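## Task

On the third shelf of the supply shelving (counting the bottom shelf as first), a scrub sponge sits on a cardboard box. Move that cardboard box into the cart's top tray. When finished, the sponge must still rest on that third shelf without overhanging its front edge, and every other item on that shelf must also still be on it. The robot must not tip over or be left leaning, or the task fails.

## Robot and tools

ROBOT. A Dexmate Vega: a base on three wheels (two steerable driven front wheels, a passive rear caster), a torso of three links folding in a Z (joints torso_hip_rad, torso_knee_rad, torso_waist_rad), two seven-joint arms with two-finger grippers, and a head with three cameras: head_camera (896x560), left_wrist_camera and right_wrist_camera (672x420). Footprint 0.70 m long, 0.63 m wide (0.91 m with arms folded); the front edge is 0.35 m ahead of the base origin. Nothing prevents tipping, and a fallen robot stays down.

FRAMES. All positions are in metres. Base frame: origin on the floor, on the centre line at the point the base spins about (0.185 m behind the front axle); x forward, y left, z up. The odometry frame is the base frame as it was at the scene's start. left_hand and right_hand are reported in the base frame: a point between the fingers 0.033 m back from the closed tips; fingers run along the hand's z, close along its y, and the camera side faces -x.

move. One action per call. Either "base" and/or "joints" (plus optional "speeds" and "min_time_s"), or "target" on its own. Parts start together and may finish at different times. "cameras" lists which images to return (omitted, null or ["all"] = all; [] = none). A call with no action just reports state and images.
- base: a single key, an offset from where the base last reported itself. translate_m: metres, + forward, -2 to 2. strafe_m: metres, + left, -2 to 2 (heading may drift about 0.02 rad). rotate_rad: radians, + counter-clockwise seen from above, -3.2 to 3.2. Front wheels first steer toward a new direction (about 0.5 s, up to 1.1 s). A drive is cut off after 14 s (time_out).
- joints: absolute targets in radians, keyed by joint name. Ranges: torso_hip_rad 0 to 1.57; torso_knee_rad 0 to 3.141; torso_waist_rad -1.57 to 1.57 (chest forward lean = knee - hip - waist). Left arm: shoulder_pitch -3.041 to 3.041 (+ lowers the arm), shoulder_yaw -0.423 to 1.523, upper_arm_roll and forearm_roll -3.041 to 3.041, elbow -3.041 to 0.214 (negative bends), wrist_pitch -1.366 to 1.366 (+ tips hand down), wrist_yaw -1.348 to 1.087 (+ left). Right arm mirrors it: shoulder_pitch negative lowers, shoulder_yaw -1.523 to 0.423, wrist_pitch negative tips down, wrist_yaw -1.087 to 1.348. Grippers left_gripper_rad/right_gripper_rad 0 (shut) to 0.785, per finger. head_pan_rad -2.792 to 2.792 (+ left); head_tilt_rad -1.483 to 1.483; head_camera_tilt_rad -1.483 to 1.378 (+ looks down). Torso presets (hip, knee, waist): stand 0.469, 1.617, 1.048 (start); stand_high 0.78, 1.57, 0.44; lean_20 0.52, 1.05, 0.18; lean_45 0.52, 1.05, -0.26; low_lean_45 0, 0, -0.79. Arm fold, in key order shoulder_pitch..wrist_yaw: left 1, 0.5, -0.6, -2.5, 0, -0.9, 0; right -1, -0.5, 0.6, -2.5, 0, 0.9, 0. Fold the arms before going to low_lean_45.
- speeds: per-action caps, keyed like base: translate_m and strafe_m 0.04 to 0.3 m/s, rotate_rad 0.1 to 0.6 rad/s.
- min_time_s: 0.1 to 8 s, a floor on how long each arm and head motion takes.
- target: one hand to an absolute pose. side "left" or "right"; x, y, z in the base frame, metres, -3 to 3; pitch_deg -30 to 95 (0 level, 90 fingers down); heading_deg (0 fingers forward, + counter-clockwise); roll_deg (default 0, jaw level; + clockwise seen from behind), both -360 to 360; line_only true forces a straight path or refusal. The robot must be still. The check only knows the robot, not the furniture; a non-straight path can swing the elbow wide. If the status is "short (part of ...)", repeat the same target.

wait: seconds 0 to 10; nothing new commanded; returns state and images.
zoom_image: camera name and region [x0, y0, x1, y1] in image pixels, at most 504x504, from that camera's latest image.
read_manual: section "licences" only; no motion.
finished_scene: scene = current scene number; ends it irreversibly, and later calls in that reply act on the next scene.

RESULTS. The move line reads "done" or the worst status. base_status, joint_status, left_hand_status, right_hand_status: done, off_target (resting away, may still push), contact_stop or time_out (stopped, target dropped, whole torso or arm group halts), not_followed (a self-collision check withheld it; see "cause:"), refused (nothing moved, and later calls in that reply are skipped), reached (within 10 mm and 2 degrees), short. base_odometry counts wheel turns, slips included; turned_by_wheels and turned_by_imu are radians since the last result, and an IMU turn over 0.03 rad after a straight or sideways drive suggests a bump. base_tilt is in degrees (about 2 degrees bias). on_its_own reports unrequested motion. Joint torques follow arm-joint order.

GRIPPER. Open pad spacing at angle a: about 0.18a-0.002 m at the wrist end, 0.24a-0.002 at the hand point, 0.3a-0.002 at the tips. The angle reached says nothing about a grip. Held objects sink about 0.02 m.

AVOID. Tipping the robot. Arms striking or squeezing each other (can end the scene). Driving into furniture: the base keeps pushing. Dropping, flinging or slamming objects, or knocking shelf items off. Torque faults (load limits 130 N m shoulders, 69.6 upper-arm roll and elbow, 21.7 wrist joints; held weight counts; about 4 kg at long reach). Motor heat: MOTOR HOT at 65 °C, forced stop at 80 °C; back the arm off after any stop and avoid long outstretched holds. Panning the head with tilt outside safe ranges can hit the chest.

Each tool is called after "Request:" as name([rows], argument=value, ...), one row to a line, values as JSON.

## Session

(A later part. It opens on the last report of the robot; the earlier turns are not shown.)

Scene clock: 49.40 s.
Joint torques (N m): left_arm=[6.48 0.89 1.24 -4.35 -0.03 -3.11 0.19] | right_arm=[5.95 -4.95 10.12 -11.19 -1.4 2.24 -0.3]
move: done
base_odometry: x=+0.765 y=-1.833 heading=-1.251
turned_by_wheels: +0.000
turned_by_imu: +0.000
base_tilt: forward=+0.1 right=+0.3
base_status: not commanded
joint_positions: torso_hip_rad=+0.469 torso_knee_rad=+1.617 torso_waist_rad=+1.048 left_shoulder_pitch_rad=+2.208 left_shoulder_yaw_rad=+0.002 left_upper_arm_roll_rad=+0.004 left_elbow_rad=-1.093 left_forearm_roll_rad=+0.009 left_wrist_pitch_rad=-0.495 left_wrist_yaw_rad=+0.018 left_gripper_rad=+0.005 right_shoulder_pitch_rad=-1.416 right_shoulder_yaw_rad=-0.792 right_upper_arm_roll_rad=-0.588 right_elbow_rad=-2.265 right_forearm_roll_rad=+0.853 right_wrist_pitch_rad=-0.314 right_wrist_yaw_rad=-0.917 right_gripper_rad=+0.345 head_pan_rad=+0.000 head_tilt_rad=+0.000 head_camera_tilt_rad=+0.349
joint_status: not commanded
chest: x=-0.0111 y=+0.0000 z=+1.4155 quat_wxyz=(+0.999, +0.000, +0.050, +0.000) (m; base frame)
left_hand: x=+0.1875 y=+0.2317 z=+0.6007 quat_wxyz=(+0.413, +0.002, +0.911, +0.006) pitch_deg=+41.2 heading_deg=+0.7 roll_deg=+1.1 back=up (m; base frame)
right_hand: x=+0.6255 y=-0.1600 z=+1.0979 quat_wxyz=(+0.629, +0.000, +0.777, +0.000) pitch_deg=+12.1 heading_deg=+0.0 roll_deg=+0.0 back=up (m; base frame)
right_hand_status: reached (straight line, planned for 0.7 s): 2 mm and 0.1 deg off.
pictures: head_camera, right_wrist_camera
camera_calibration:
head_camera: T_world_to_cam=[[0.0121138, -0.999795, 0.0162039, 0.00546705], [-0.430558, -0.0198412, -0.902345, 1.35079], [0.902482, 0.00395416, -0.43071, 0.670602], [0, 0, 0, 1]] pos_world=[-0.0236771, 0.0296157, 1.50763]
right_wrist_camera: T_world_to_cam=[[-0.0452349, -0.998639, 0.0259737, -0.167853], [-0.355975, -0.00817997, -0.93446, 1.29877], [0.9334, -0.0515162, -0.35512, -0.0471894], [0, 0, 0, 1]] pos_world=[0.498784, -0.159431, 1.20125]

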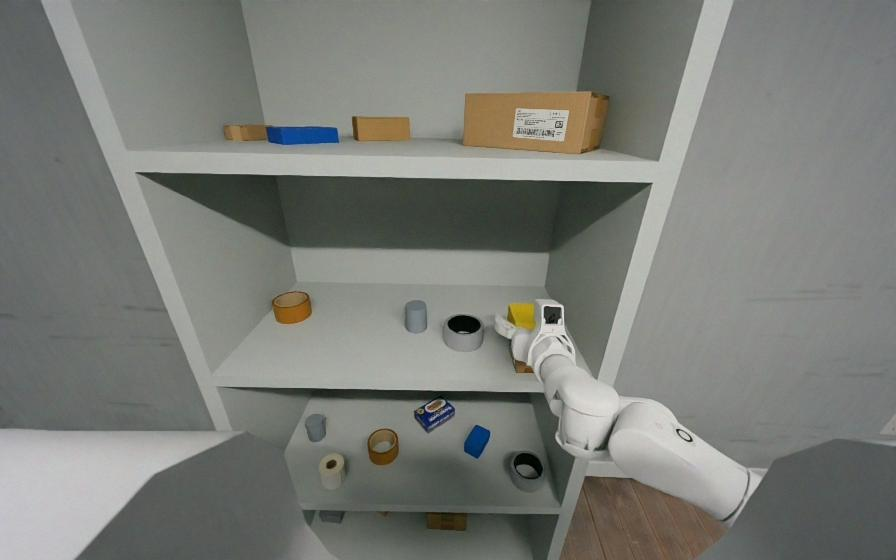

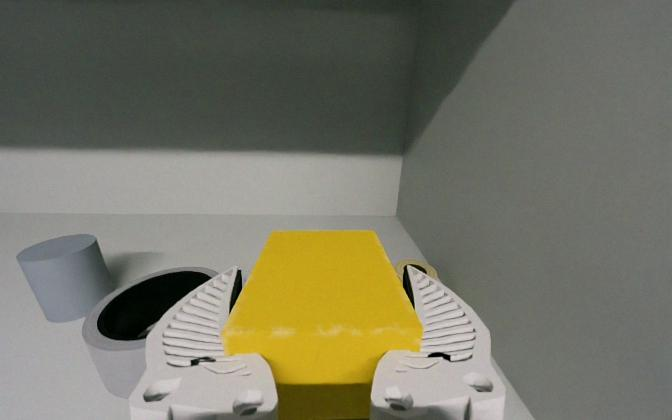

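Request:
move(target={"side":"right","x":0.615,"y":0.16,"z":1.09,"pitch_deg":12,"heading_deg":0}, cameras=["head_camera","right_wrist_camera"])

Scene clock: 69.33 s.
Joint torques (N m): left_arm=[7.1 0.6 1.3 -3.93 -0.08 -3.13 0.13] | right_arm=[44.88 -11.69 29.54 -2.02 -11.98 -9.34 8.38]
move: short
TORQUE FAULT: right_forearm_roll_rad reached its load limit. The right arm stopped for 10 seconds, dropped its targets and accepts commands again: back off and push less far. Before the stop ended, the hold on right_forearm_roll_rad was turned back by 1.4 degrees, the way its load pushed it. The stop added 9.1 s to the call and to motion_time.
base_odometry: x=+0.765 y=-1.833 heading=-1.251
turned_by_wheels: +0.000
turned_by_imu: +0.006
base_tilt: forward=+0.2 right=+0.2
base_status: not commanded
joint_positions: torso_hip_rad=+0.469 torso_knee_rad=+1.617 torso_waist_rad=+1.048 left_shoulder_pitch_rad=+2.208 left_shoulder_yaw_rad=+0.002 left_upper_arm_roll_rad=+0.004 left_elbow_rad=-1.093 left_forearm_roll_rad=+0.009 left_wrist_pitch_rad=-0.495 left_wrist_yaw_rad=+0.018 left_gripper_rad=+0.005 right_shoulder_pitch_rad=-0.976 right_shoulder_yaw_rad=-0.062 right_upper_arm_roll_rad=-1.196 right_elbow_rad=-1.617 right_forearm_roll_rad=-1.974 right_wrist_pitch_rad=+0.139 right_wrist_yaw_rad=+1.062 right_gripper_rad=+0.293 head_pan_rad=+0.000 head_tilt_rad=+0.000 head_camera_tilt_rad=+0.349
joint_status: not commanded
on_its_own: right_gripper_rad moved -0.052 toward your old target +0.270
chest: x=-0.0115 y=+0.0000 z=+1.4155 quat_wxyz=(+0.999, +0.000, +0.050, +0.000) (m; base frame)
left_hand: x=+0.1873 y=+0.2317 z=+0.6008 quat_wxyz=(+0.413, +0.002, +0.911, +0.006) pitch_deg=+41.2 heading_deg=+0.7 roll_deg=+1.1 back=up (m; base frame)
right_hand: x=+0.5600 y=+0.2369 z=+0.9802 quat_wxyz=(+0.196, -0.870, +0.011, -0.452) pitch_deg=+31.0 heading_deg=+22.7 roll_deg=+24.1 back=down (m; base frame)
right_hand_status: short (part of a checked arc of 10.6 s [the straight line was blocked; over the whole arc the hand travels 0.93 m to end 0.32 m from its start, up to 0.21 m off the straight line; right_forearm_roll_rad turns most, 3.26 rad; on the way or at its end the hand turns up to 180 deg from its attitude at the start], the rest not played, planned for 9.9 s): torque_fault, 145 mm and 32.2 deg off.
pictures: head_camera, right_wrist_camera
camera_calibration:
head_camera: T_world_to_cam=[[0.0121086, -0.999795, 0.0162084, 0.00546608], [-0.430275, -0.0198419, -0.90248, 1.35079], [0.902617, 0.00395369, -0.430427, 0.670629], [0, 0, 0, 1]] pos_world=[-0.0241759, 0.0296157, 1.50763]
right_wrist_camera: T_world_to_cam=[[-0.206004, 0.908627, 0.363262, -0.463812], [0.461908, -0.236972, 0.854684, -0.988786], [0.862672, 0.343862, -0.370885, -0.0460558], [0, 0, 0, 1]] pos_world=[0.400912, 0.202954, 0.996503]

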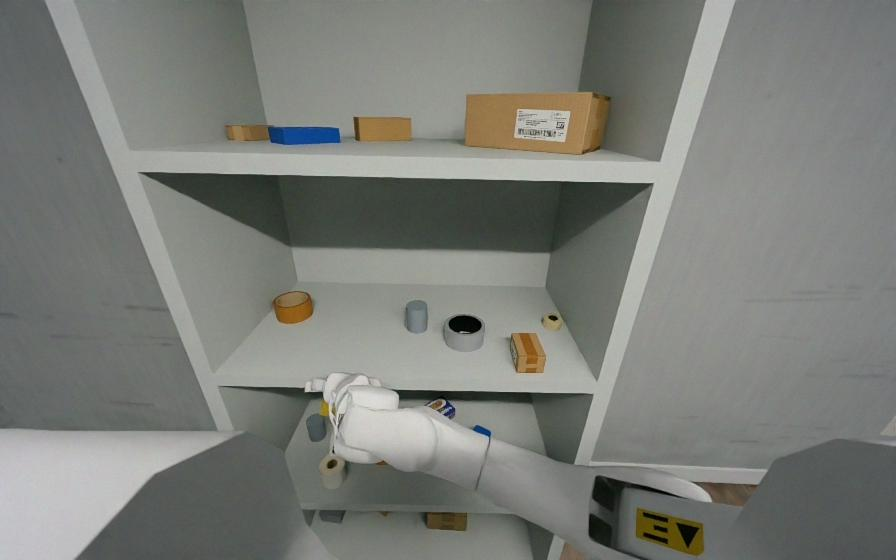

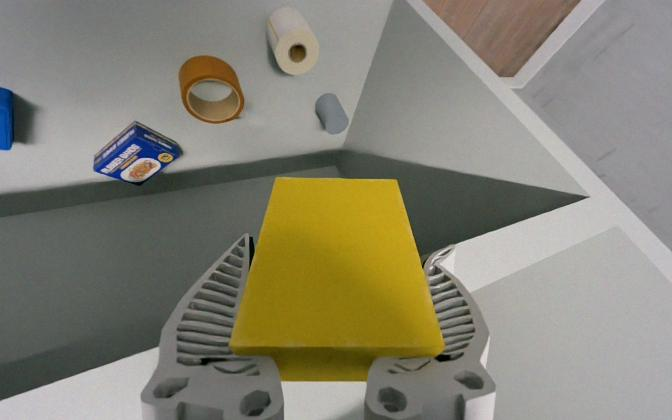

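Request:
move(base={"translate_m": -0.3}, speeds={"translate_m": 0.1}, cameras=["head_camera","right_wrist_camera"])

Request:
move(joints={"right_shoulder_pitch_rad":-1.416,"right_shoulder_yaw_rad":-0.792,"right_upper_arm_roll_rad":-0.588,"right_elbow_rad":-2.265,"right_forearm_roll_rad":0.853,"right_wrist_pitch_rad":-0.314,"right_wrist_yaw_rad":-0.917}, cameras=["head_camera","right_wrist_camera"])

Scene clock: 74.93 s.
Joint torques (N m): left_arm=[7.16 0.02 1.28 -3.96 -0.06 -2.49 0.18] | right_arm=[19.44 7.62 7.61 -7.59 -0.93 -1.63 -0.64]
move: done
base_odometry: x=+0.671 y=-1.548 heading=-1.252
turned_by_wheels: -0.001
turned_by_imu: +0.011
base_tilt: forward=+0.2 right=+0.3
base_status: done
joint_positions: torso_hip_rad=+0.469 torso_knee_rad=+1.617 torso_waist_rad=+1.048 left_shoulder_pitch_rad=+2.208 left_shoulder_yaw_rad=+0.002 left_upper_arm_roll_rad=+0.004 left_elbow_rad=-1.093 left_forearm_roll_rad=+0.009 left_wrist_pitch_rad=-0.495 left_wrist_yaw_rad=+0.018 left_gripper_rad=+0.005 right_shoulder_pitch_rad=-0.975 right_shoulder_yaw_rad=-0.063 right_upper_arm_roll_rad=-1.193 right_elbow_rad=-1.616 right_forearm_roll_rad=-1.973 right_wrist_pitch_rad=+0.137 right_wrist_yaw_rad=+1.065 right_gripper_rad=+0.283 head_pan_rad=+0.000 head_tilt_rad=+0.000 head_camera_tilt_rad=+0.349
joint_status: not commanded
chest: x=-0.0111 y=+0.0000 z=+1.4155 quat_wxyz=(+0.999, +0.000, +0.050, +0.000) (m; base frame)
left_hand: x=+0.1875 y=+0.2317 z=+0.6007 quat_wxyz=(+0.413, +0.002, +0.911, +0.006) pitch_deg=+41.2 heading_deg=+0.7 roll_deg=+1.1 back=up (m; base frame)
right_hand: x=+0.5625 y=+0.2345 z=+0.9805 quat_wxyz=(+0.194, -0.870, +0.014, -0.452) pitch_deg=+31.0 heading_deg=+22.3 roll_deg=+24.2 back=down (m; base frame)
pictures: head_camera, right_wrist_camera
camera_calibration:
head_camera: T_world_to_cam=[[0.0121158, -0.999795, 0.0162031, 0.00546831], [-0.430679, -0.0198419, -0.902287, 1.3507], [0.902424, 0.00395365, -0.430831, 0.670783], [0, 0, 0, 1]] pos_world=[-0.0236776, 0.0296157, 1.50763]
right_wrist_camera: T_world_to_cam=[[-0.200106, 0.909799, 0.363626, -0.465197], [0.460689, -0.240177, 0.854448, -0.989147], [0.86471, 0.338499, -0.371073, -0.046967], [0, 0, 0, 1]] pos_world=[0.403213, 0.201564, 0.996904]

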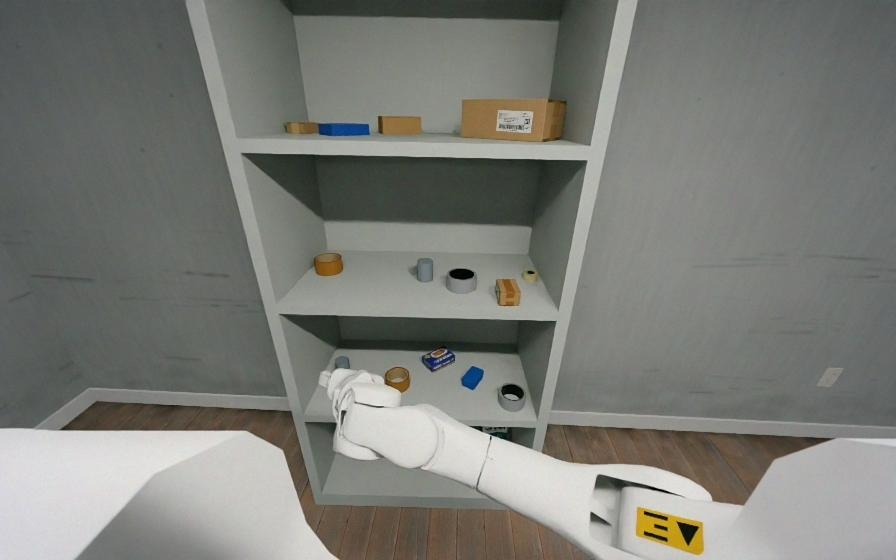

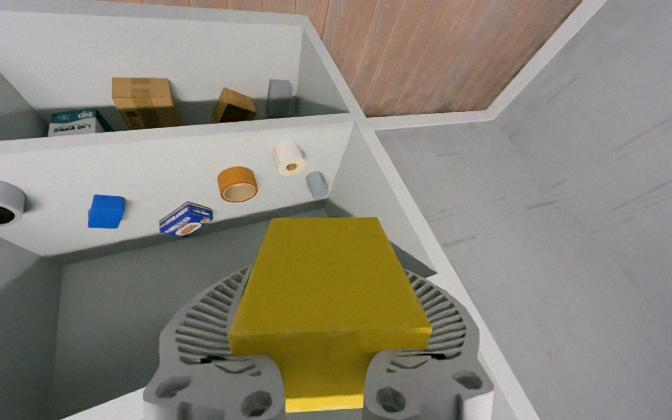

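Scene clock: 85.63 s.
Joint torques (N m): left_arm=[7.96 0.2 1.3 -3.64 -0.02 -2.24 0.18] | right_arm=[4.87 -3.55 9.43 -12.59 -1.19 3.3 -0.43]
move: done
base_odometry: x=+0.671 y=-1.548 heading=-1.252
turned_by_wheels: +0.000
turned_by_imu: +0.003
base_tilt: forward=+0.1 right=+0.3
base_status: not commanded
joint_positions: torso_hip_rad=+0.469 torso_knee_rad=+1.617 torso_waist_rad=+1.048 left_shoulder_pitch_rad=+2.208 left_shoulder_yaw_rad=+0.002 left_upper_arm_roll_rad=+0.004 left_elbow_rad=-1.093 left_forearm_roll_rad=+0.009 left_wrist_pitch_rad=-0.495 left_wrist_yaw_rad=+0.018 left_gripper_rad=+0.005 right_shoulder_pitch_rad=-1.415 right_shoulder_yaw_rad=-0.790 right_upper_arm_roll_rad=-0.590 right_elbow_rad=-2.263 right_forearm_roll_rad=+0.848 right_wrist_pitch_rad=-0.313 right_wrist_yaw_rad=-0.913 right_gripper_rad=+0.281 head_pan_rad=+0.000 head_tilt_rad=+0.000 head_camera_tilt_rad=+0.349
joint_status: all done
chest: x=-0.0111 y=+0.0000 z=+1.4155 quat_wxyz=(+0.999, +0.000, +0.050, +0.000) (m; base frame)
left_hand: x=+0.1875 y=+0.2317 z=+0.6007 quat_wxyz=(+0.413, +0.002, +0.911, +0.006) pitch_deg=+41.2 heading_deg=+0.7 roll_deg=+1.1 back=up (m; base frame)
right_hand: x=+0.6260 y=-0.1588 z=+1.0985 quat_wxyz=(+0.630, -0.002, +0.776, +0.000) pitch_deg=+11.9 heading_deg=+0.1 roll_deg=-0.1 back=up (m; base frame)
pictures: head_camera, right_wrist_camera
camera_calibration:
head_camera: T_world_to_cam=[[0.0121158, -0.999795, 0.0162031, 0.00546831], [-0.430679, -0.0198419, -0.902287, 1.3507], [0.902424, 0.00395365, -0.430831, 0.670783], [0, 0, 0, 1]] pos_world=[-0.0236776, 0.0296157, 1.50763]
right_wrist_camera: T_world_to_cam=[[-0.042615, -0.998707, 0.0277331, -0.170285], [-0.353089, -0.0109122, -0.935526, 1.29844], [0.934619, -0.0496597, -0.352167, -0.0511162], [0, 0, 0, 1]] pos_world=[0.498983, -0.158434, 1.20145]

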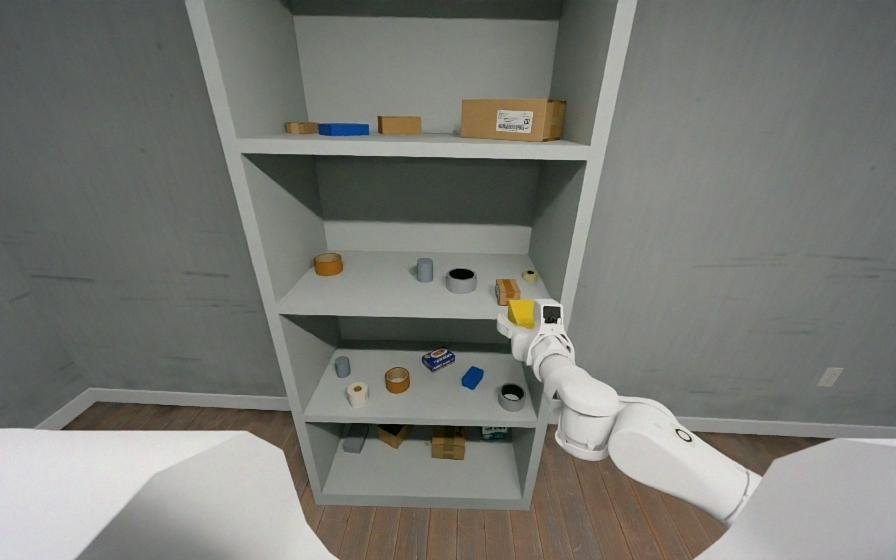

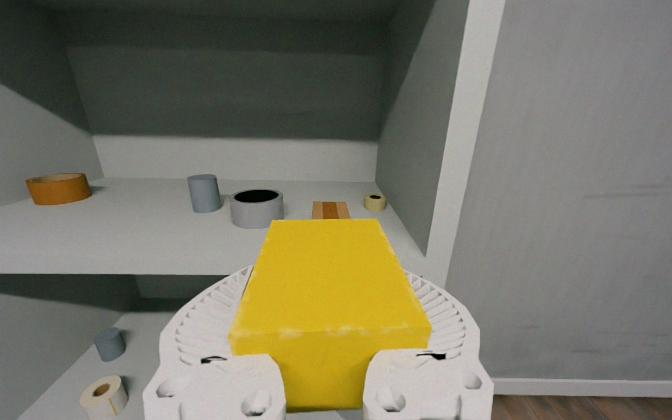

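Request:
move(base={"strafe_m": 0.34}, cameras=[])

Request:
move(base={"translate_m": 0.29}, cameras=["head_camera","right_wrist_camera"])

Scene clock: 89.67 s.
Joint torques (N m): left_arm=[7.22 0.29 1.25 -3.66 -0.08 -2.28 0.04] | right_arm=[6.99 -5.36 9.52 -10.52 -1.47 2.53 -0.28]
move: done
base_odometry: x=+0.994 y=-1.442 heading=-1.254
turned_by_wheels: -0.002
turned_by_imu: -0.001
base_tilt: forward=+0.2 right=+0.2
base_status: done
joint_positions: torso_hip_rad=+0.469 torso_knee_rad=+1.617 torso_waist_rad=+1.048 left_shoulder_pitch_rad=+2.208 left_shoulder_yaw_rad=+0.002 left_upper_arm_roll_rad=+0.004 left_elbow_rad=-1.093 left_forearm_roll_rad=+0.009 left_wrist_pitch_rad=-0.495 left_wrist_yaw_rad=+0.018 left_gripper_rad=+0.005 right_shoulder_pitch_rad=-1.416 right_shoulder_yaw_rad=-0.792 right_upper_arm_roll_rad=-0.589 right_elbow_rad=-2.265 right_forearm_roll_rad=+0.853 right_wrist_pitch_rad=-0.314 right_wrist_yaw_rad=-0.917 right_gripper_rad=+0.281 head_pan_rad=+0.000 head_tilt_rad=+0.000 head_camera_tilt_rad=+0.349
joint_status: not commanded
chest: x=-0.0111 y=+0.0000 z=+1.4155 quat_wxyz=(+0.999, +0.000, +0.050, +0.000) (m; base frame)
left_hand: x=+0.1875 y=+0.2317 z=+0.6007 quat_wxyz=(+0.413, +0.002, +0.911, +0.006) pitch_deg=+41.2 heading_deg=+0.7 roll_deg=+1.1 back=up (m; base frame)
right_hand: x=+0.6255 y=-0.1602 z=+1.0974 quat_wxyz=(+0.629, +0.000, +0.778, +0.000) pitch_deg=+12.1 heading_deg=+0.0 roll_deg=-0.1 back=up (m; base frame)
pictures: none
No camera images: "cameras" was empty.

Scene clock: 92.87 s.
Joint torques (N m): left_arm=[7.88 0.81 1.38 -3.93 -0.02 -2.25 0.13] | right_arm=[4.07 -3.09 8.88 -11.92 -1.31 2.54 -0.39]
move: done
base_odometry: x=+1.083 y=-1.718 heading=-1.256
turned_by_wheels: -0.001
turned_by_imu: -0.005
base_tilt: forward=+0.1 right=+0.3
base_status: done
joint_positions: torso_hip_rad=+0.469 torso_knee_rad=+1.617 torso_waist_rad=+1.048 left_shoulder_pitch_rad=+2.208 left_shoulder_yaw_rad=+0.002 left_upper_arm_roll_rad=+0.004 left_elbow_rad=-1.093 left_forearm_roll_rad=+0.009 left_wrist_pitch_rad=-0.495 left_wrist_yaw_rad=+0.018 left_gripper_rad=+0.005 right_shoulder_pitch_rad=-1.416 right_shoulder_yaw_rad=-0.792 right_upper_arm_roll_rad=-0.588 right_elbow_rad=-2.265 right_forearm_roll_rad=+0.853 right_wrist_pitch_rad=-0.314 right_wrist_yaw_rad=-0.917 right_gripper_rad=+0.281 head_pan_rad=+0.000 head_tilt_rad=+0.000 head_camera_tilt_rad=+0.349
joint_status: not commanded
chest: x=-0.0109 y=+0.0000 z=+1.4155 quat_wxyz=(+0.999, +0.000, +0.050, +0.000) (m; base frame)
left_hand: x=+0.1875 y=+0.2317 z=+0.6007 quat_wxyz=(+0.413, +0.002, +0.911, +0.006) pitch_deg=+41.2 heading_deg=+0.7 roll_deg=+1.1 back=up (m; base frame)
right_hand: x=+0.6255 y=-0.1602 z=+1.0973 quat_wxyz=(+0.629, +0.000, +0.778, +0.000) pitch_deg=+12.1 heading_deg=+0.0 roll_deg=-0.1 back=up (m; base frame)
pictures: head_camera, right_wrist_camera
camera_calibration:
head_camera: T_world_to_cam=[[0.0121175, -0.999795, 0.0162012, 0.00546999], [-0.43076, -0.0198413, -0.902249, 1.35069], [0.902385, 0.00395414, -0.430912, 0.670814], [0, 0, 0, 1]] pos_world=[-0.0235779, 0.0296157, 1.50763]
right_wrist_camera: T_world_to_cam=[[-0.0454684, -0.998599, 0.0270702, -0.169128], [-0.356854, -0.00907384, -0.934116, 1.29822], [0.933053, -0.0521329, -0.355941, -0.0464051], [0, 0, 0, 1]] pos_world=[0.498884, -0.15953, 1.20075]

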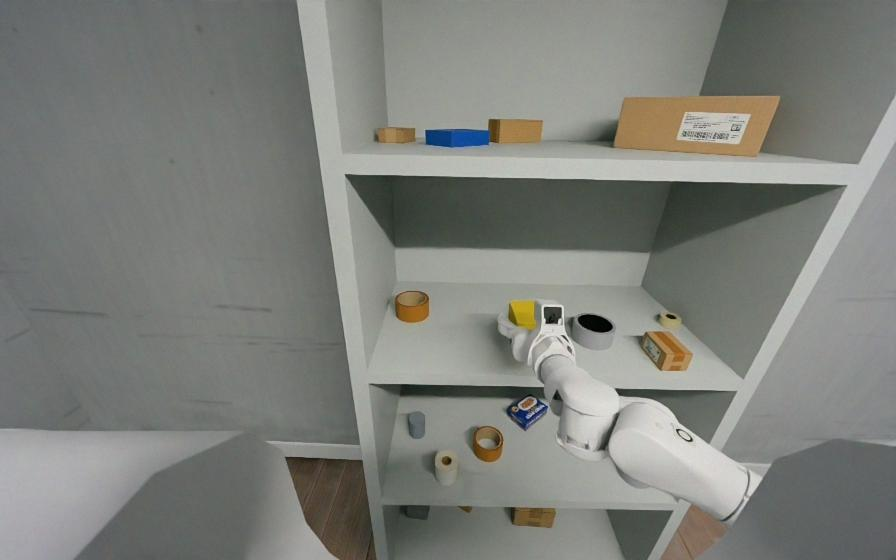

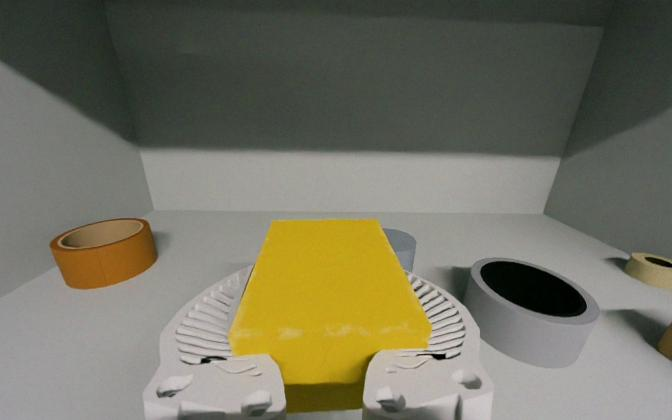

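Request:
move(target={"side":"right","x":0.62,"y":-0.165,"z":1.014,"pitch_deg":12,"heading_deg":0,"line_only":true}, cameras=["head_camera","right_wrist_camera"])

Request:
zoom_image(camera="head_camera", region=[440, 240, 690, 396])

Scene clock: 95.93 s.
Joint torques (N m): left_arm=[8.27 -0.02 0.89 -4.63 -0.04 -2.69 0.12] | right_arm=[5.27 -0.26 3.07 -5.38 -0.82 2.16 0.46]
move: done
base_odometry: x=+1.083 y=-1.718 heading=-1.256
turned_by_wheels: +0.000
turned_by_imu: +0.001
base_tilt: forward=+0.2 right=+0.3
base_status: not commanded
joint_positions: torso_hip_rad=+0.469 torso_knee_rad=+1.617 torso_waist_rad=+1.048 left_shoulder_pitch_rad=+2.208 left_shoulder_yaw_rad=+0.002 left_upper_arm_roll_rad=+0.004 left_elbow_rad=-1.093 left_forearm_roll_rad=+0.009 left_wrist_pitch_rad=-0.495 left_wrist_yaw_rad=+0.018 left_gripper_rad=+0.005 right_shoulder_pitch_rad=-1.477 right_shoulder_yaw_rad=-0.743 right_upper_arm_roll_rad=-0.678 right_elbow_rad=-2.038 right_forearm_roll_rad=+0.702 right_wrist_pitch_rad=-0.094 right_wrist_yaw_rad=-0.805 right_gripper_rad=+0.281 head_pan_rad=+0.000 head_tilt_rad=+0.000 head_camera_tilt_rad=+0.349
joint_status: not commanded
chest: x=-0.0109 y=+0.0000 z=+1.4155 quat_wxyz=(+0.999, +0.000, +0.050, +0.000) (m; base frame)
left_hand: x=+0.1875 y=+0.2317 z=+0.6007 quat_wxyz=(+0.413, +0.002, +0.911, +0.006) pitch_deg=+41.2 heading_deg=+0.7 roll_deg=+1.1 back=up (m; base frame)
right_hand: x=+0.6205 y=-0.1652 z=+1.0160 quat_wxyz=(+0.629, +0.000, +0.777, +0.000) pitch_deg=+12.0 heading_deg=+0.0 roll_deg=+0.0 back=up (m; base frame)
right_hand_status: reached (straight line, planned for 1.1 s): 2 mm and 0.0 deg off.
pictures: head_camera, right_wrist_camera
camera_calibration:
head_camera: T_world_to_cam=[[0.0121175, -0.999795, 0.0162012, 0.00546999], [-0.43076, -0.0198413, -0.902249, 1.35069], [0.902385, 0.00395414, -0.430912, 0.670814], [0, 0, 0, 1]] pos_world=[-0.0235779, 0.0296157, 1.50763]
right_wrist_camera: T_world_to_cam=[[-0.0459916, -0.998612, 0.0256783, -0.170337], [-0.355189, -0.00767807, -0.934763, 1.22032], [0.933663, -0.0521119, -0.354343, -0.0729096], [0, 0, 0, 1]] pos_world=[0.493683, -0.16453, 1.11925]

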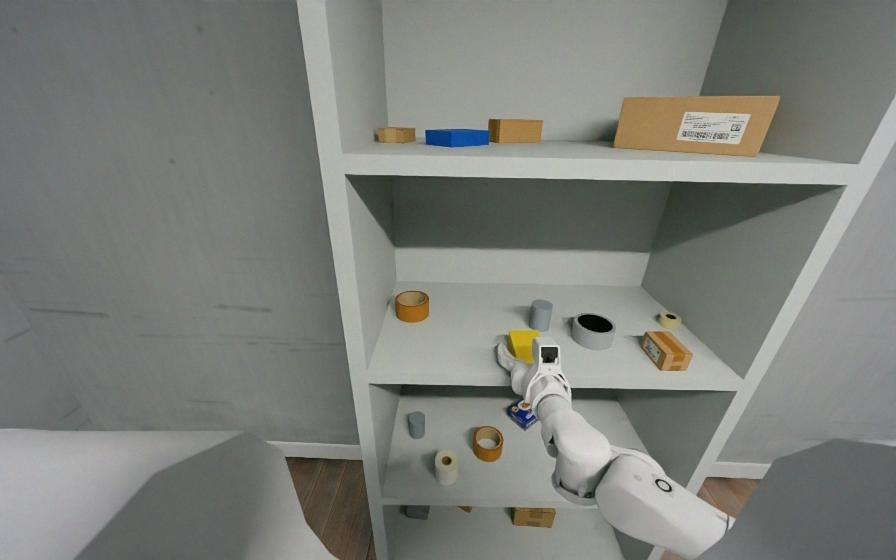

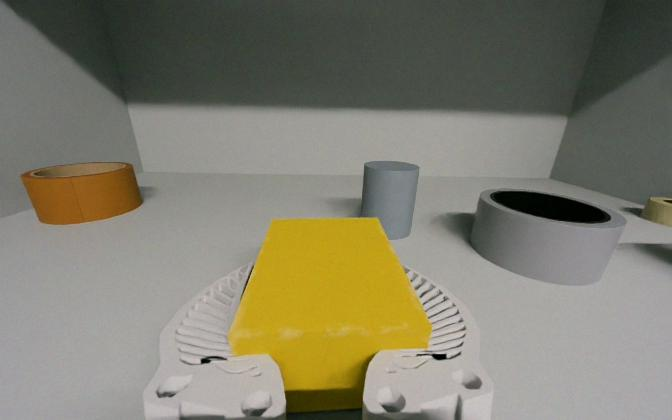

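Scaled by 2.016 from the camera's 896x560 image, which has a finer 960x600 frame.

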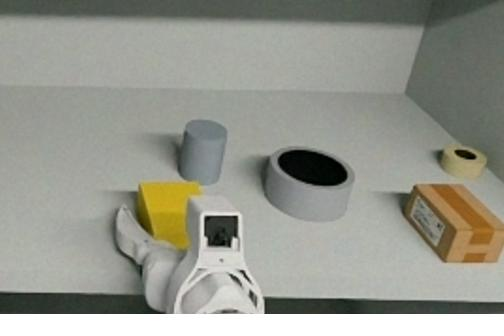

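Request:
move(joints={"right_gripper_rad": 0.5}, cameras=["right_wrist_camera"])

Request:
move(base={"translate_m": -0.17}, cameras=["head_camera","right_wrist_camera"])

Scene clock: 97.00 s.
Joint torques (N m): left_arm=[7.86 0.35 0.91 -4.44 0.02 -2.7 0.21] | right_arm=[3.43 -0.48 2.65 -5.3 -1.16 2.34 -0.14]
move: done
base_odometry: x=+1.083 y=-1.718 heading=-1.256
turned_by_wheels: +0.000
turned_by_imu: +0.000
base_tilt: forward=+0.2 right=+0.3
base_status: not commanded
joint_positions: torso_hip_rad=+0.469 torso_knee_rad=+1.617 torso_waist_rad=+1.048 left_shoulder_pitch_rad=+2.208 left_shoulder_yaw_rad=+0.002 left_upper_arm_roll_rad=+0.004 left_elbow_rad=-1.093 left_forearm_roll_rad=+0.009 left_wrist_pitch_rad=-0.495 left_wrist_yaw_rad=+0.018 left_gripper_rad=+0.005 right_shoulder_pitch_rad=-1.478 right_shoulder_yaw_rad=-0.742 right_upper_arm_roll_rad=-0.680 right_elbow_rad=-2.033 right_forearm_roll_rad=+0.699 right_wrist_pitch_rad=-0.089 right_wrist_yaw_rad=-0.802 right_gripper_rad=+0.500 head_pan_rad=+0.000 head_tilt_rad=+0.000 head_camera_tilt_rad=+0.349
joint_status: all done
chest: x=-0.0109 y=+0.0000 z=+1.4155 quat_wxyz=(+0.999, +0.000, +0.050, +0.000) (m; base frame)
left_hand: x=+0.1875 y=+0.2317 z=+0.6007 quat_wxyz=(+0.413, +0.002, +0.911, +0.006) pitch_deg=+41.2 heading_deg=+0.7 roll_deg=+1.1 back=up (m; base frame)
right_hand: x=+0.6201 y=-0.1651 z=+1.0144 quat_wxyz=(+0.629, +0.000, +0.777, +0.000) pitch_deg=+12.0 heading_deg=+0.0 roll_deg=+0.0 back=up (m; base frame)
pictures: right_wrist_camera
camera_calibration:
right_wrist_camera: T_world_to_cam=[[-0.0454522, -0.998628, 0.0259962, -0.170939], [-0.355001, -0.00817761, -0.93483, 1.21858], [0.93376, -0.0517188, -0.354142, -0.0733105], [0, 0, 0, 1]] pos_world=[0.493283, -0.164531, 1.11765]

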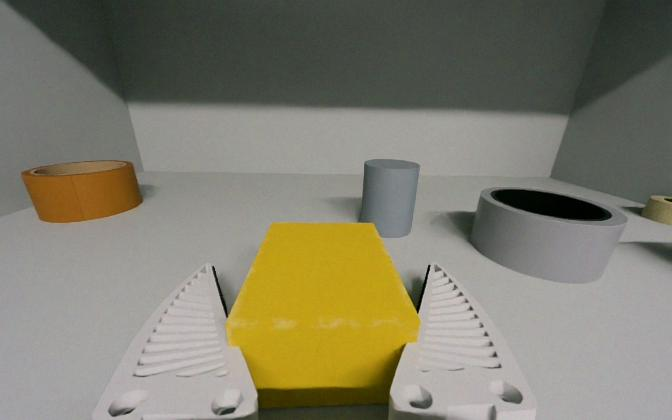

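Scene clock: 99.17 s.
Joint torques (N m): left_arm=[8 0.4 1.59 -3.97 -0.05 -3.02 0.13] | right_arm=[6.15 -0.61 3.32 -6.86 -1.05 2.22 0.04]
move: done
base_odometry: x=+1.031 y=-1.556 heading=-1.255
turned_by_wheels: +0.000
turned_by_imu: +0.003
base_tilt: forward=+0.1 right=+0.3
base_status: done
joint_positions: torso_hip_rad=+0.469 torso_knee_rad=+1.617 torso_waist_rad=+1.048 left_shoulder_pitch_rad=+2.208 left_shoulder_yaw_rad=+0.002 left_upper_arm_roll_rad=+0.004 left_elbow_rad=-1.093 left_forearm_roll_rad=+0.009 left_wrist_pitch_rad=-0.495 left_wrist_yaw_rad=+0.018 left_gripper_rad=+0.005 right_shoulder_pitch_rad=-1.478 right_shoulder_yaw_rad=-0.742 right_upper_arm_roll_rad=-0.680 right_elbow_rad=-2.032 right_forearm_roll_rad=+0.699 right_wrist_pitch_rad=-0.088 right_wrist_yaw_rad=-0.802 right_gripper_rad=+0.500 head_pan_rad=+0.000 head_tilt_rad=+0.000 head_camera_tilt_rad=+0.349
joint_status: not commanded
chest: x=-0.0111 y=+0.0000 z=+1.4155 quat_wxyz=(+0.999, +0.000, +0.050, +0.000) (m; base frame)
left_hand: x=+0.1875 y=+0.2317 z=+0.6007 quat_wxyz=(+0.413, +0.002, +0.911, +0.006) pitch_deg=+41.2 heading_deg=+0.7 roll_deg=+1.1 back=up (m; base frame)
right_hand: x=+0.6199 y=-0.1651 z=+1.0140 quat_wxyz=(+0.629, +0.000, +0.777, +0.000) pitch_deg=+12.0 heading_deg=+0.0 roll_deg=+0.0 back=up (m; base frame)
pictures: head_camera, right_wrist_camera
camera_calibration:
head_camera: T_world_to_cam=[[0.0121162, -0.999795, 0.0162036, 0.00546873], [-0.430639, -0.0198424, -0.902306, 1.35069], [0.902443, 0.00395466, -0.430791, 0.670814], [0, 0, 0, 1]] pos_world=[-0.0237774, 0.0296157, 1.50763]
right_wrist_camera: T_world_to_cam=[[-0.0453794, -0.998626, 0.0261946, -0.171198], [-0.355218, -0.00837724, -0.934746, 1.21821], [0.933681, -0.051723, -0.35435, -0.0729594], [0, 0, 0, 1]] pos_world=[0.493083, -0.164531, 1.11735]

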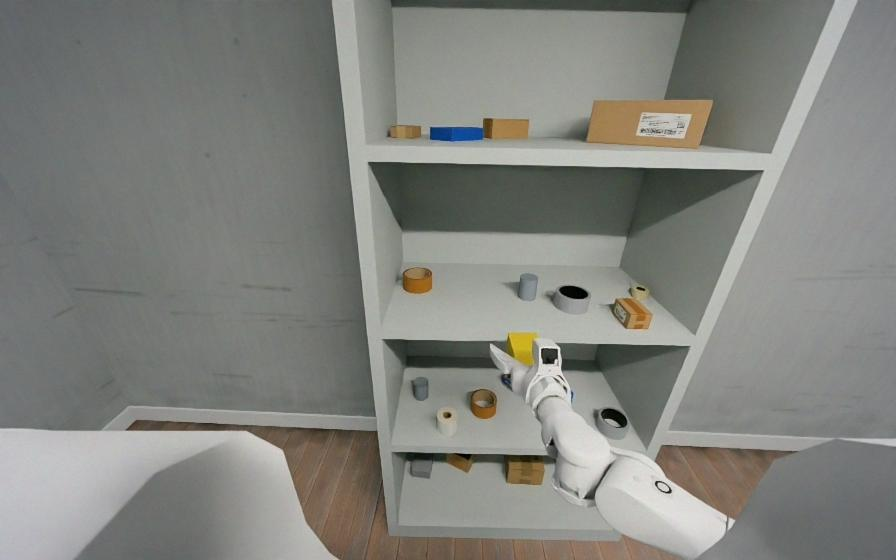

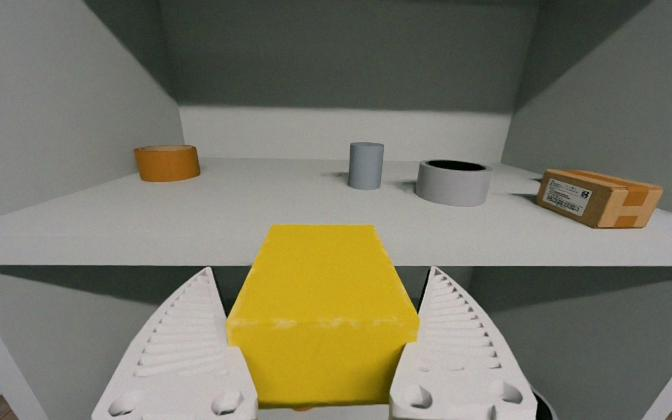

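Request:
move(base={"translate_m": 0.19}, speeds={"translate_m": 0.15}, cameras=["head_camera","right_wrist_camera"])

Scene clock: 102.57 s.
Joint torques (N m): left_arm=[8.68 0.31 1.38 -2.88 -0.1 -2.81 0.13] | right_arm=[15.05 -5.02 8.2 -6.03 -0.52 1.9 -0.39]
move: done
base_odometry: x=+1.089 y=-1.737 heading=-1.256
turned_by_wheels: -0.001
turned_by_imu: -0.002
base_tilt: forward=+0.2 right=+0.4
base_status: done
joint_positions: torso_hip_rad=+0.469 torso_knee_rad=+1.617 torso_waist_rad=+1.048 left_shoulder_pitch_rad=+2.208 left_shoulder_yaw_rad=+0.002 left_upper_arm_roll_rad=+0.004 left_elbow_rad=-1.094 left_forearm_roll_rad=+0.009 left_wrist_pitch_rad=-0.495 left_wrist_yaw_rad=+0.018 left_gripper_rad=+0.005 right_shoulder_pitch_rad=-1.479 right_shoulder_yaw_rad=-0.742 right_upper_arm_roll_rad=-0.681 right_elbow_rad=-2.032 right_forearm_roll_rad=+0.699 right_wrist_pitch_rad=-0.088 right_wrist_yaw_rad=-0.802 right_gripper_rad=+0.500 head_pan_rad=+0.000 head_tilt_rad=+0.000 head_camera_tilt_rad=+0.350
joint_status: not commanded
chest: x=-0.0111 y=+0.0000 z=+1.4155 quat_wxyz=(+0.999, +0.000, +0.050, +0.000) (m; base frame)
left_hand: x=+0.1876 y=+0.2317 z=+0.6007 quat_wxyz=(+0.413, +0.002, +0.911, +0.006) pitch_deg=+41.2 heading_deg=+0.7 roll_deg=+1.1 back=up (m; base frame)
right_hand: x=+0.6197 y=-0.1647 z=+1.0138 quat_wxyz=(+0.629, +0.000, +0.777, +0.000) pitch_deg=+12.0 heading_deg=+0.0 roll_deg=+0.0 back=up (m; base frame)
pictures: head_camera, right_wrist_camera
camera_calibration:
head_camera: T_world_to_cam=[[0.0124331, -0.999792, 0.0161583, 0.00554404], [-0.430835, -0.0199389, -0.90221, 1.35059], [0.902345, 0.00425573, -0.430994, 0.671019], [0, 0, 0, 1]] pos_world=[-0.0236793, 0.0296165, 1.50763]
right_wrist_camera: T_world_to_cam=[[-0.0448415, -0.998658, 0.0259075, -0.17085], [-0.355385, -0.00829041, -0.934683, 1.21789], [0.933644, -0.0511197, -0.354537, -0.0725382], [0, 0, 0, 1]] pos_world=[0.492883, -0.164232, 1.11705]

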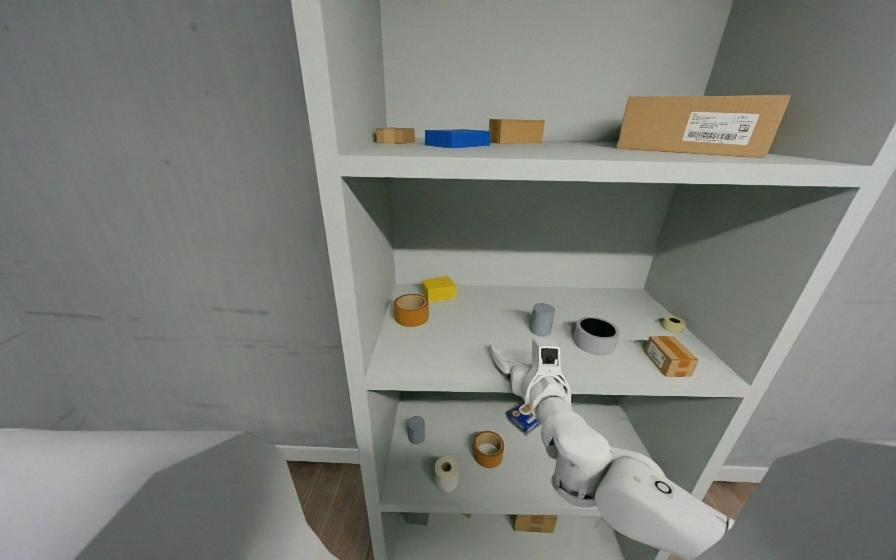

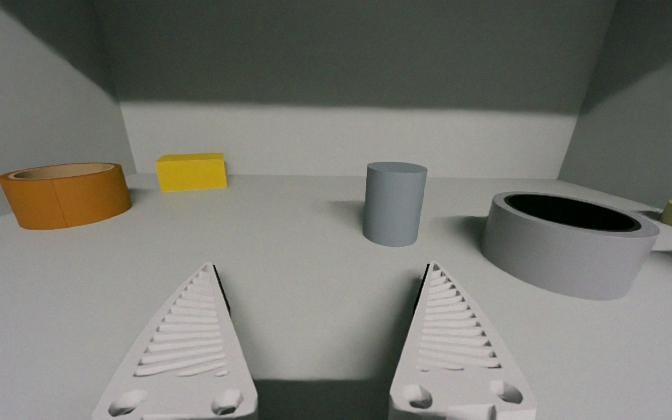

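Request:
move(base={"translate_m": -0.15}, cameras=[])

Request:
move(base={"strafe_m": -0.34}, joints={"right_gripper_rad": 0.55}, cameras=["head_camera","right_wrist_camera"])

Scene clock: 105.10 s.
Joint torques (N m): left_arm=[8.78 -0.3 1.14 -4.11 -0.14 -3.02 0.13] | right_arm=[14.5 -5.4 8.26 -7.62 -1.22 2.55 -0.11]
move: done
base_odometry: x=+1.044 y=-1.594 heading=-1.256
turned_by_wheels: +0.000
turned_by_imu: +0.003
base_tilt: forward=+0.2 right=+0.3
base_status: done
joint_positions: torso_hip_rad=+0.469 torso_knee_rad=+1.617 torso_waist_rad=+1.048 left_shoulder_pitch_rad=+2.208 left_shoulder_yaw_rad=+0.002 left_upper_arm_roll_rad=+0.004 left_elbow_rad=-1.093 left_forearm_roll_rad=+0.009 left_wrist_pitch_rad=-0.495 left_wrist_yaw_rad=+0.018 left_gripper_rad=+0.005 right_shoulder_pitch_rad=-1.479 right_shoulder_yaw_rad=-0.742 right_upper_arm_roll_rad=-0.681 right_elbow_rad=-2.032 right_forearm_roll_rad=+0.699 right_wrist_pitch_rad=-0.088 right_wrist_yaw_rad=-0.802 right_gripper_rad=+0.500 head_pan_rad=+0.000 head_tilt_rad=+0.000 head_camera_tilt_rad=+0.350
joint_status: not commanded
chest: x=-0.0111 y=+0.0000 z=+1.4155 quat_wxyz=(+0.999, +0.000, +0.050, +0.000) (m; base frame)
left_hand: x=+0.1875 y=+0.2317 z=+0.6008 quat_wxyz=(+0.413, +0.002, +0.911, +0.006) pitch_deg=+41.2 heading_deg=+0.7 roll_deg=+1.1 back=up (m; base frame)
right_hand: x=+0.6196 y=-0.1648 z=+1.0137 quat_wxyz=(+0.629, +0.000, +0.777, +0.000) pitch_deg=+12.0 heading_deg=+0.0 roll_deg=+0.0 back=up (m; base frame)
pictures: none
No camera images: "cameras" was empty.

Scene clock: 108.73 s.
Joint torques (N m): left_arm=[7.7 -0.36 1.14 -4.07 -0.08 -2.86 -0.02] | right_arm=[12.75 -3.74 7.9 -8.09 -1.38 2.42 0.09]
move: done
base_odometry: x=+0.720 y=-1.698 heading=-1.255
turned_by_wheels: +0.001
turned_by_imu: +0.000
base_tilt: forward=+0.2 right=+0.3
base_status: done
joint_positions: torso_hip_rad=+0.469 torso_knee_rad=+1.617 torso_waist_rad=+1.048 left_shoulder_pitch_rad=+2.208 left_shoulder_yaw_rad=+0.002 left_upper_arm_roll_rad=+0.004 left_elbow_rad=-1.093 left_forearm_roll_rad=+0.009 left_wrist_pitch_rad=-0.495 left_wrist_yaw_rad=+0.018 left_gripper_rad=+0.005 right_shoulder_pitch_rad=-1.479 right_shoulder_yaw_rad=-0.742 right_upper_arm_roll_rad=-0.681 right_elbow_rad=-2.032 right_forearm_roll_rad=+0.699 right_wrist_pitch_rad=-0.088 right_wrist_yaw_rad=-0.802 right_gripper_rad=+0.550 head_pan_rad=+0.000 head_tilt_rad=+0.000 head_camera_tilt_rad=+0.350
joint_status: all done
chest: x=-0.0111 y=+0.0000 z=+1.4155 quat_wxyz=(+0.999, +0.000, +0.050, +0.000) (m; base frame)
left_hand: x=+0.1875 y=+0.2317 z=+0.6008 quat_wxyz=(+0.413, +0.002, +0.911, +0.006) pitch_deg=+41.2 heading_deg=+0.7 roll_deg=+1.1 back=up (m; base frame)
right_hand: x=+0.6196 y=-0.1648 z=+1.0137 quat_wxyz=(+0.629, +0.000, +0.777, +0.000) pitch_deg=+12.0 heading_deg=+0.0 roll_deg=+0.0 back=up (m; base frame)
pictures: head_camera, right_wrist_camera
camera_calibration:
head_camera: T_world_to_cam=[[0.0124307, -0.999792, 0.0161586, 0.00554477], [-0.430754, -0.0199378, -0.902249, 1.3506], [0.902384, 0.00425523, -0.430913, 0.670988], [0, 0, 0, 1]] pos_world=[-0.023779, 0.0296165, 1.50763]
right_wrist_camera: T_world_to_cam=[[-0.044894, -0.998652, 0.026045, -0.171076], [-0.355686, -0.00838394, -0.934568, 1.21789], [0.933527, -0.0512204, -0.35483, -0.0721738], [0, 0, 0, 1]] pos_world=[0.492884, -0.164332, 1.11705]

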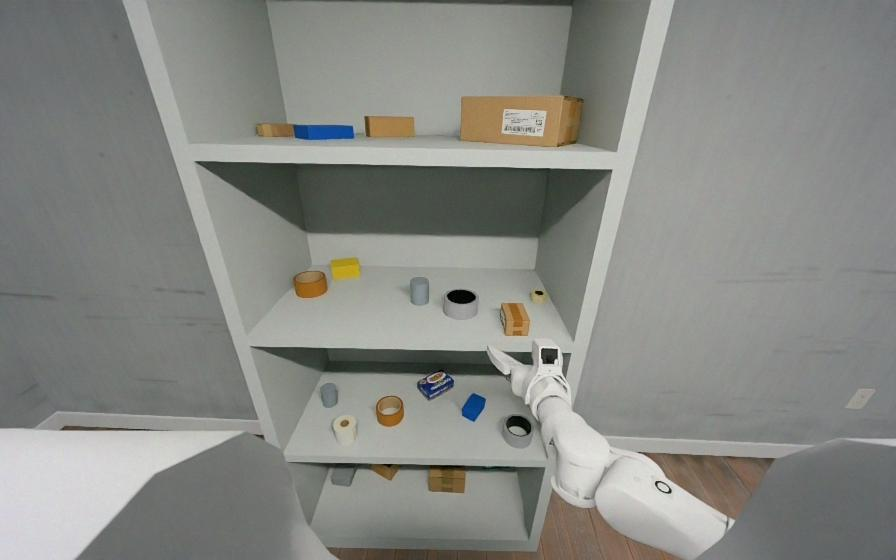

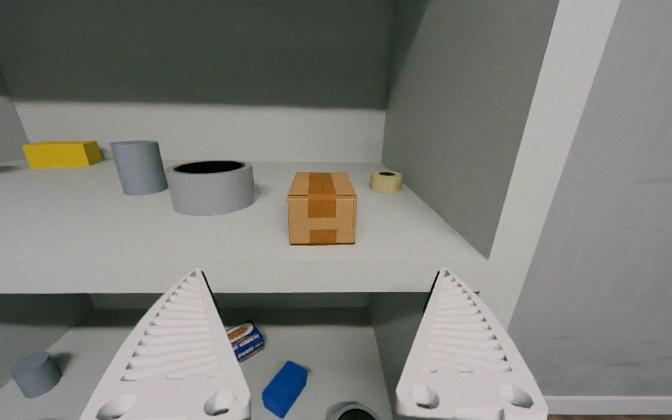

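Request:
move(base={"translate_m": 0.165}, cameras=["right_wrist_camera"])

Request:
move(joints={"right_gripper_rad": 0.2}, cameras=["right_wrist_camera"])

Scene clock: 111.87 s.
Joint torques (N m): left_arm=[8.19 0.36 0.92 -3.75 0.03 -2.48 0.25] | right_arm=[12.84 -3.37 7.93 -6.23 -0.68 1.85 -0.12]
move: done
base_odometry: x=+0.771 y=-1.855 heading=-1.254
turned_by_wheels: +0.001
turned_by_imu: +0.004
base_tilt: forward=+0.2 right=+0.3
base_status: done
joint_positions: torso_hip_rad=+0.469 torso_knee_rad=+1.617 torso_waist_rad=+1.048 left_shoulder_pitch_rad=+2.208 left_shoulder_yaw_rad=+0.002 left_upper_arm_roll_rad=+0.004 left_elbow_rad=-1.094 left_forearm_roll_rad=+0.009 left_wrist_pitch_rad=-0.495 left_wrist_yaw_rad=+0.018 left_gripper_rad=+0.005 right_shoulder_pitch_rad=-1.479 right_shoulder_yaw_rad=-0.742 right_upper_arm_roll_rad=-0.681 right_elbow_rad=-2.032 right_forearm_roll_rad=+0.699 right_wrist_pitch_rad=-0.088 right_wrist_yaw_rad=-0.802 right_gripper_rad=+0.550 head_pan_rad=+0.000 head_tilt_rad=+0.000 head_camera_tilt_rad=+0.350
joint_status: not commanded
chest: x=-0.0110 y=+0.0000 z=+1.4155 quat_wxyz=(+0.999, +0.000, +0.050, +0.000) (m; base frame)
left_hand: x=+0.1876 y=+0.2317 z=+0.6007 quat_wxyz=(+0.413, +0.002, +0.911, +0.006) pitch_deg=+41.2 heading_deg=+0.7 roll_deg=+1.1 back=up (m; base frame)
right_hand: x=+0.6197 y=-0.1648 z=+1.0138 quat_wxyz=(+0.629, +0.000, +0.777, +0.000) pitch_deg=+12.0 heading_deg=+0.0 roll_deg=+0.0 back=up (m; base frame)
pictures: right_wrist_camera
camera_calibration:
right_wrist_camera: T_world_to_cam=[[-0.0448381, -0.998658, 0.025909, -0.170949], [-0.355473, -0.00828824, -0.93465, 1.21793], [0.93361, -0.0511179, -0.354624, -0.0725218], [0, 0, 0, 1]] pos_world=[0.492983, -0.164332, 1.11705]

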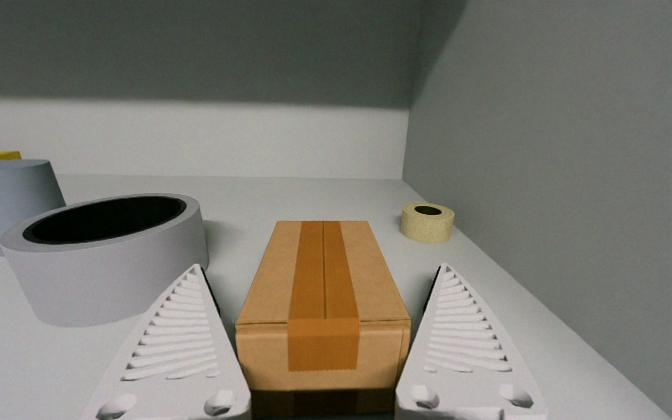

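Scene clock: 112.83 s.
Joint torques (N m): left_arm=[7.71 -0.09 1.24 -2.96 0.02 -2.33 0.14] | right_arm=[13.17 -3.43 7.38 -6.28 -0.98 1.56 -0.14]
move: done
base_odometry: x=+0.771 y=-1.855 heading=-1.254
turned_by_wheels: +0.000
turned_by_imu: +0.000
base_tilt: forward=+0.2 right=+0.3
base_status: not commanded
joint_positions: torso_hip_rad=+0.469 torso_knee_rad=+1.617 torso_waist_rad=+1.048 left_shoulder_pitch_rad=+2.208 left_shoulder_yaw_rad=+0.002 left_upper_arm_roll_rad=+0.004 left_elbow_rad=-1.094 left_forearm_roll_rad=+0.009 left_wrist_pitch_rad=-0.495 left_wrist_yaw_rad=+0.018 left_gripper_rad=+0.005 right_shoulder_pitch_rad=-1.479 right_shoulder_yaw_rad=-0.742 right_upper_arm_roll_rad=-0.681 right_elbow_rad=-2.032 right_forearm_roll_rad=+0.699 right_wrist_pitch_rad=-0.088 right_wrist_yaw_rad=-0.802 right_gripper_rad=+0.200 head_pan_rad=+0.000 head_tilt_rad=+0.000 head_camera_tilt_rad=+0.350
joint_status: all done
chest: x=-0.0110 y=+0.0000 z=+1.4155 quat_wxyz=(+0.999, +0.000, +0.050, +0.000) (m; base frame)
left_hand: x=+0.1876 y=+0.2317 z=+0.6007 quat_wxyz=(+0.413, +0.002, +0.911, +0.006) pitch_deg=+41.2 heading_deg=+0.7 roll_deg=+1.1 back=up (m; base frame)
right_hand: x=+0.6197 y=-0.1648 z=+1.0138 quat_wxyz=(+0.629, +0.000, +0.777, +0.000) pitch_deg=+12.0 heading_deg=+0.0 roll_deg=+0.0 back=up (m; base frame)
pictures: right_wrist_camera
camera_calibration:
right_wrist_camera: T_world_to_cam=[[-0.0448381, -0.998658, 0.025909, -0.170949], [-0.355473, -0.00828824, -0.93465, 1.21793], [0.93361, -0.0511179, -0.354624, -0.0725218], [0, 0, 0, 1]] pos_world=[0.492983, -0.164332, 1.11705]

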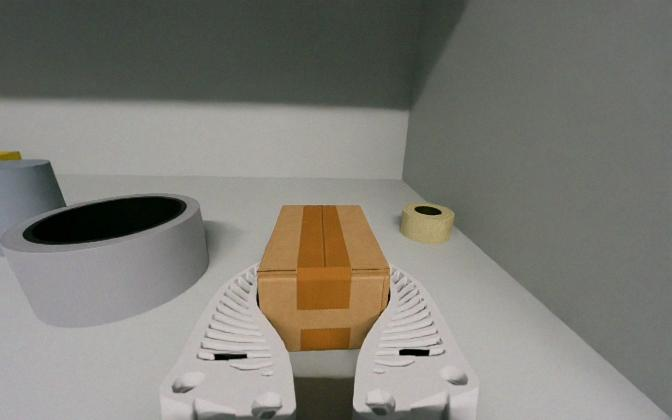

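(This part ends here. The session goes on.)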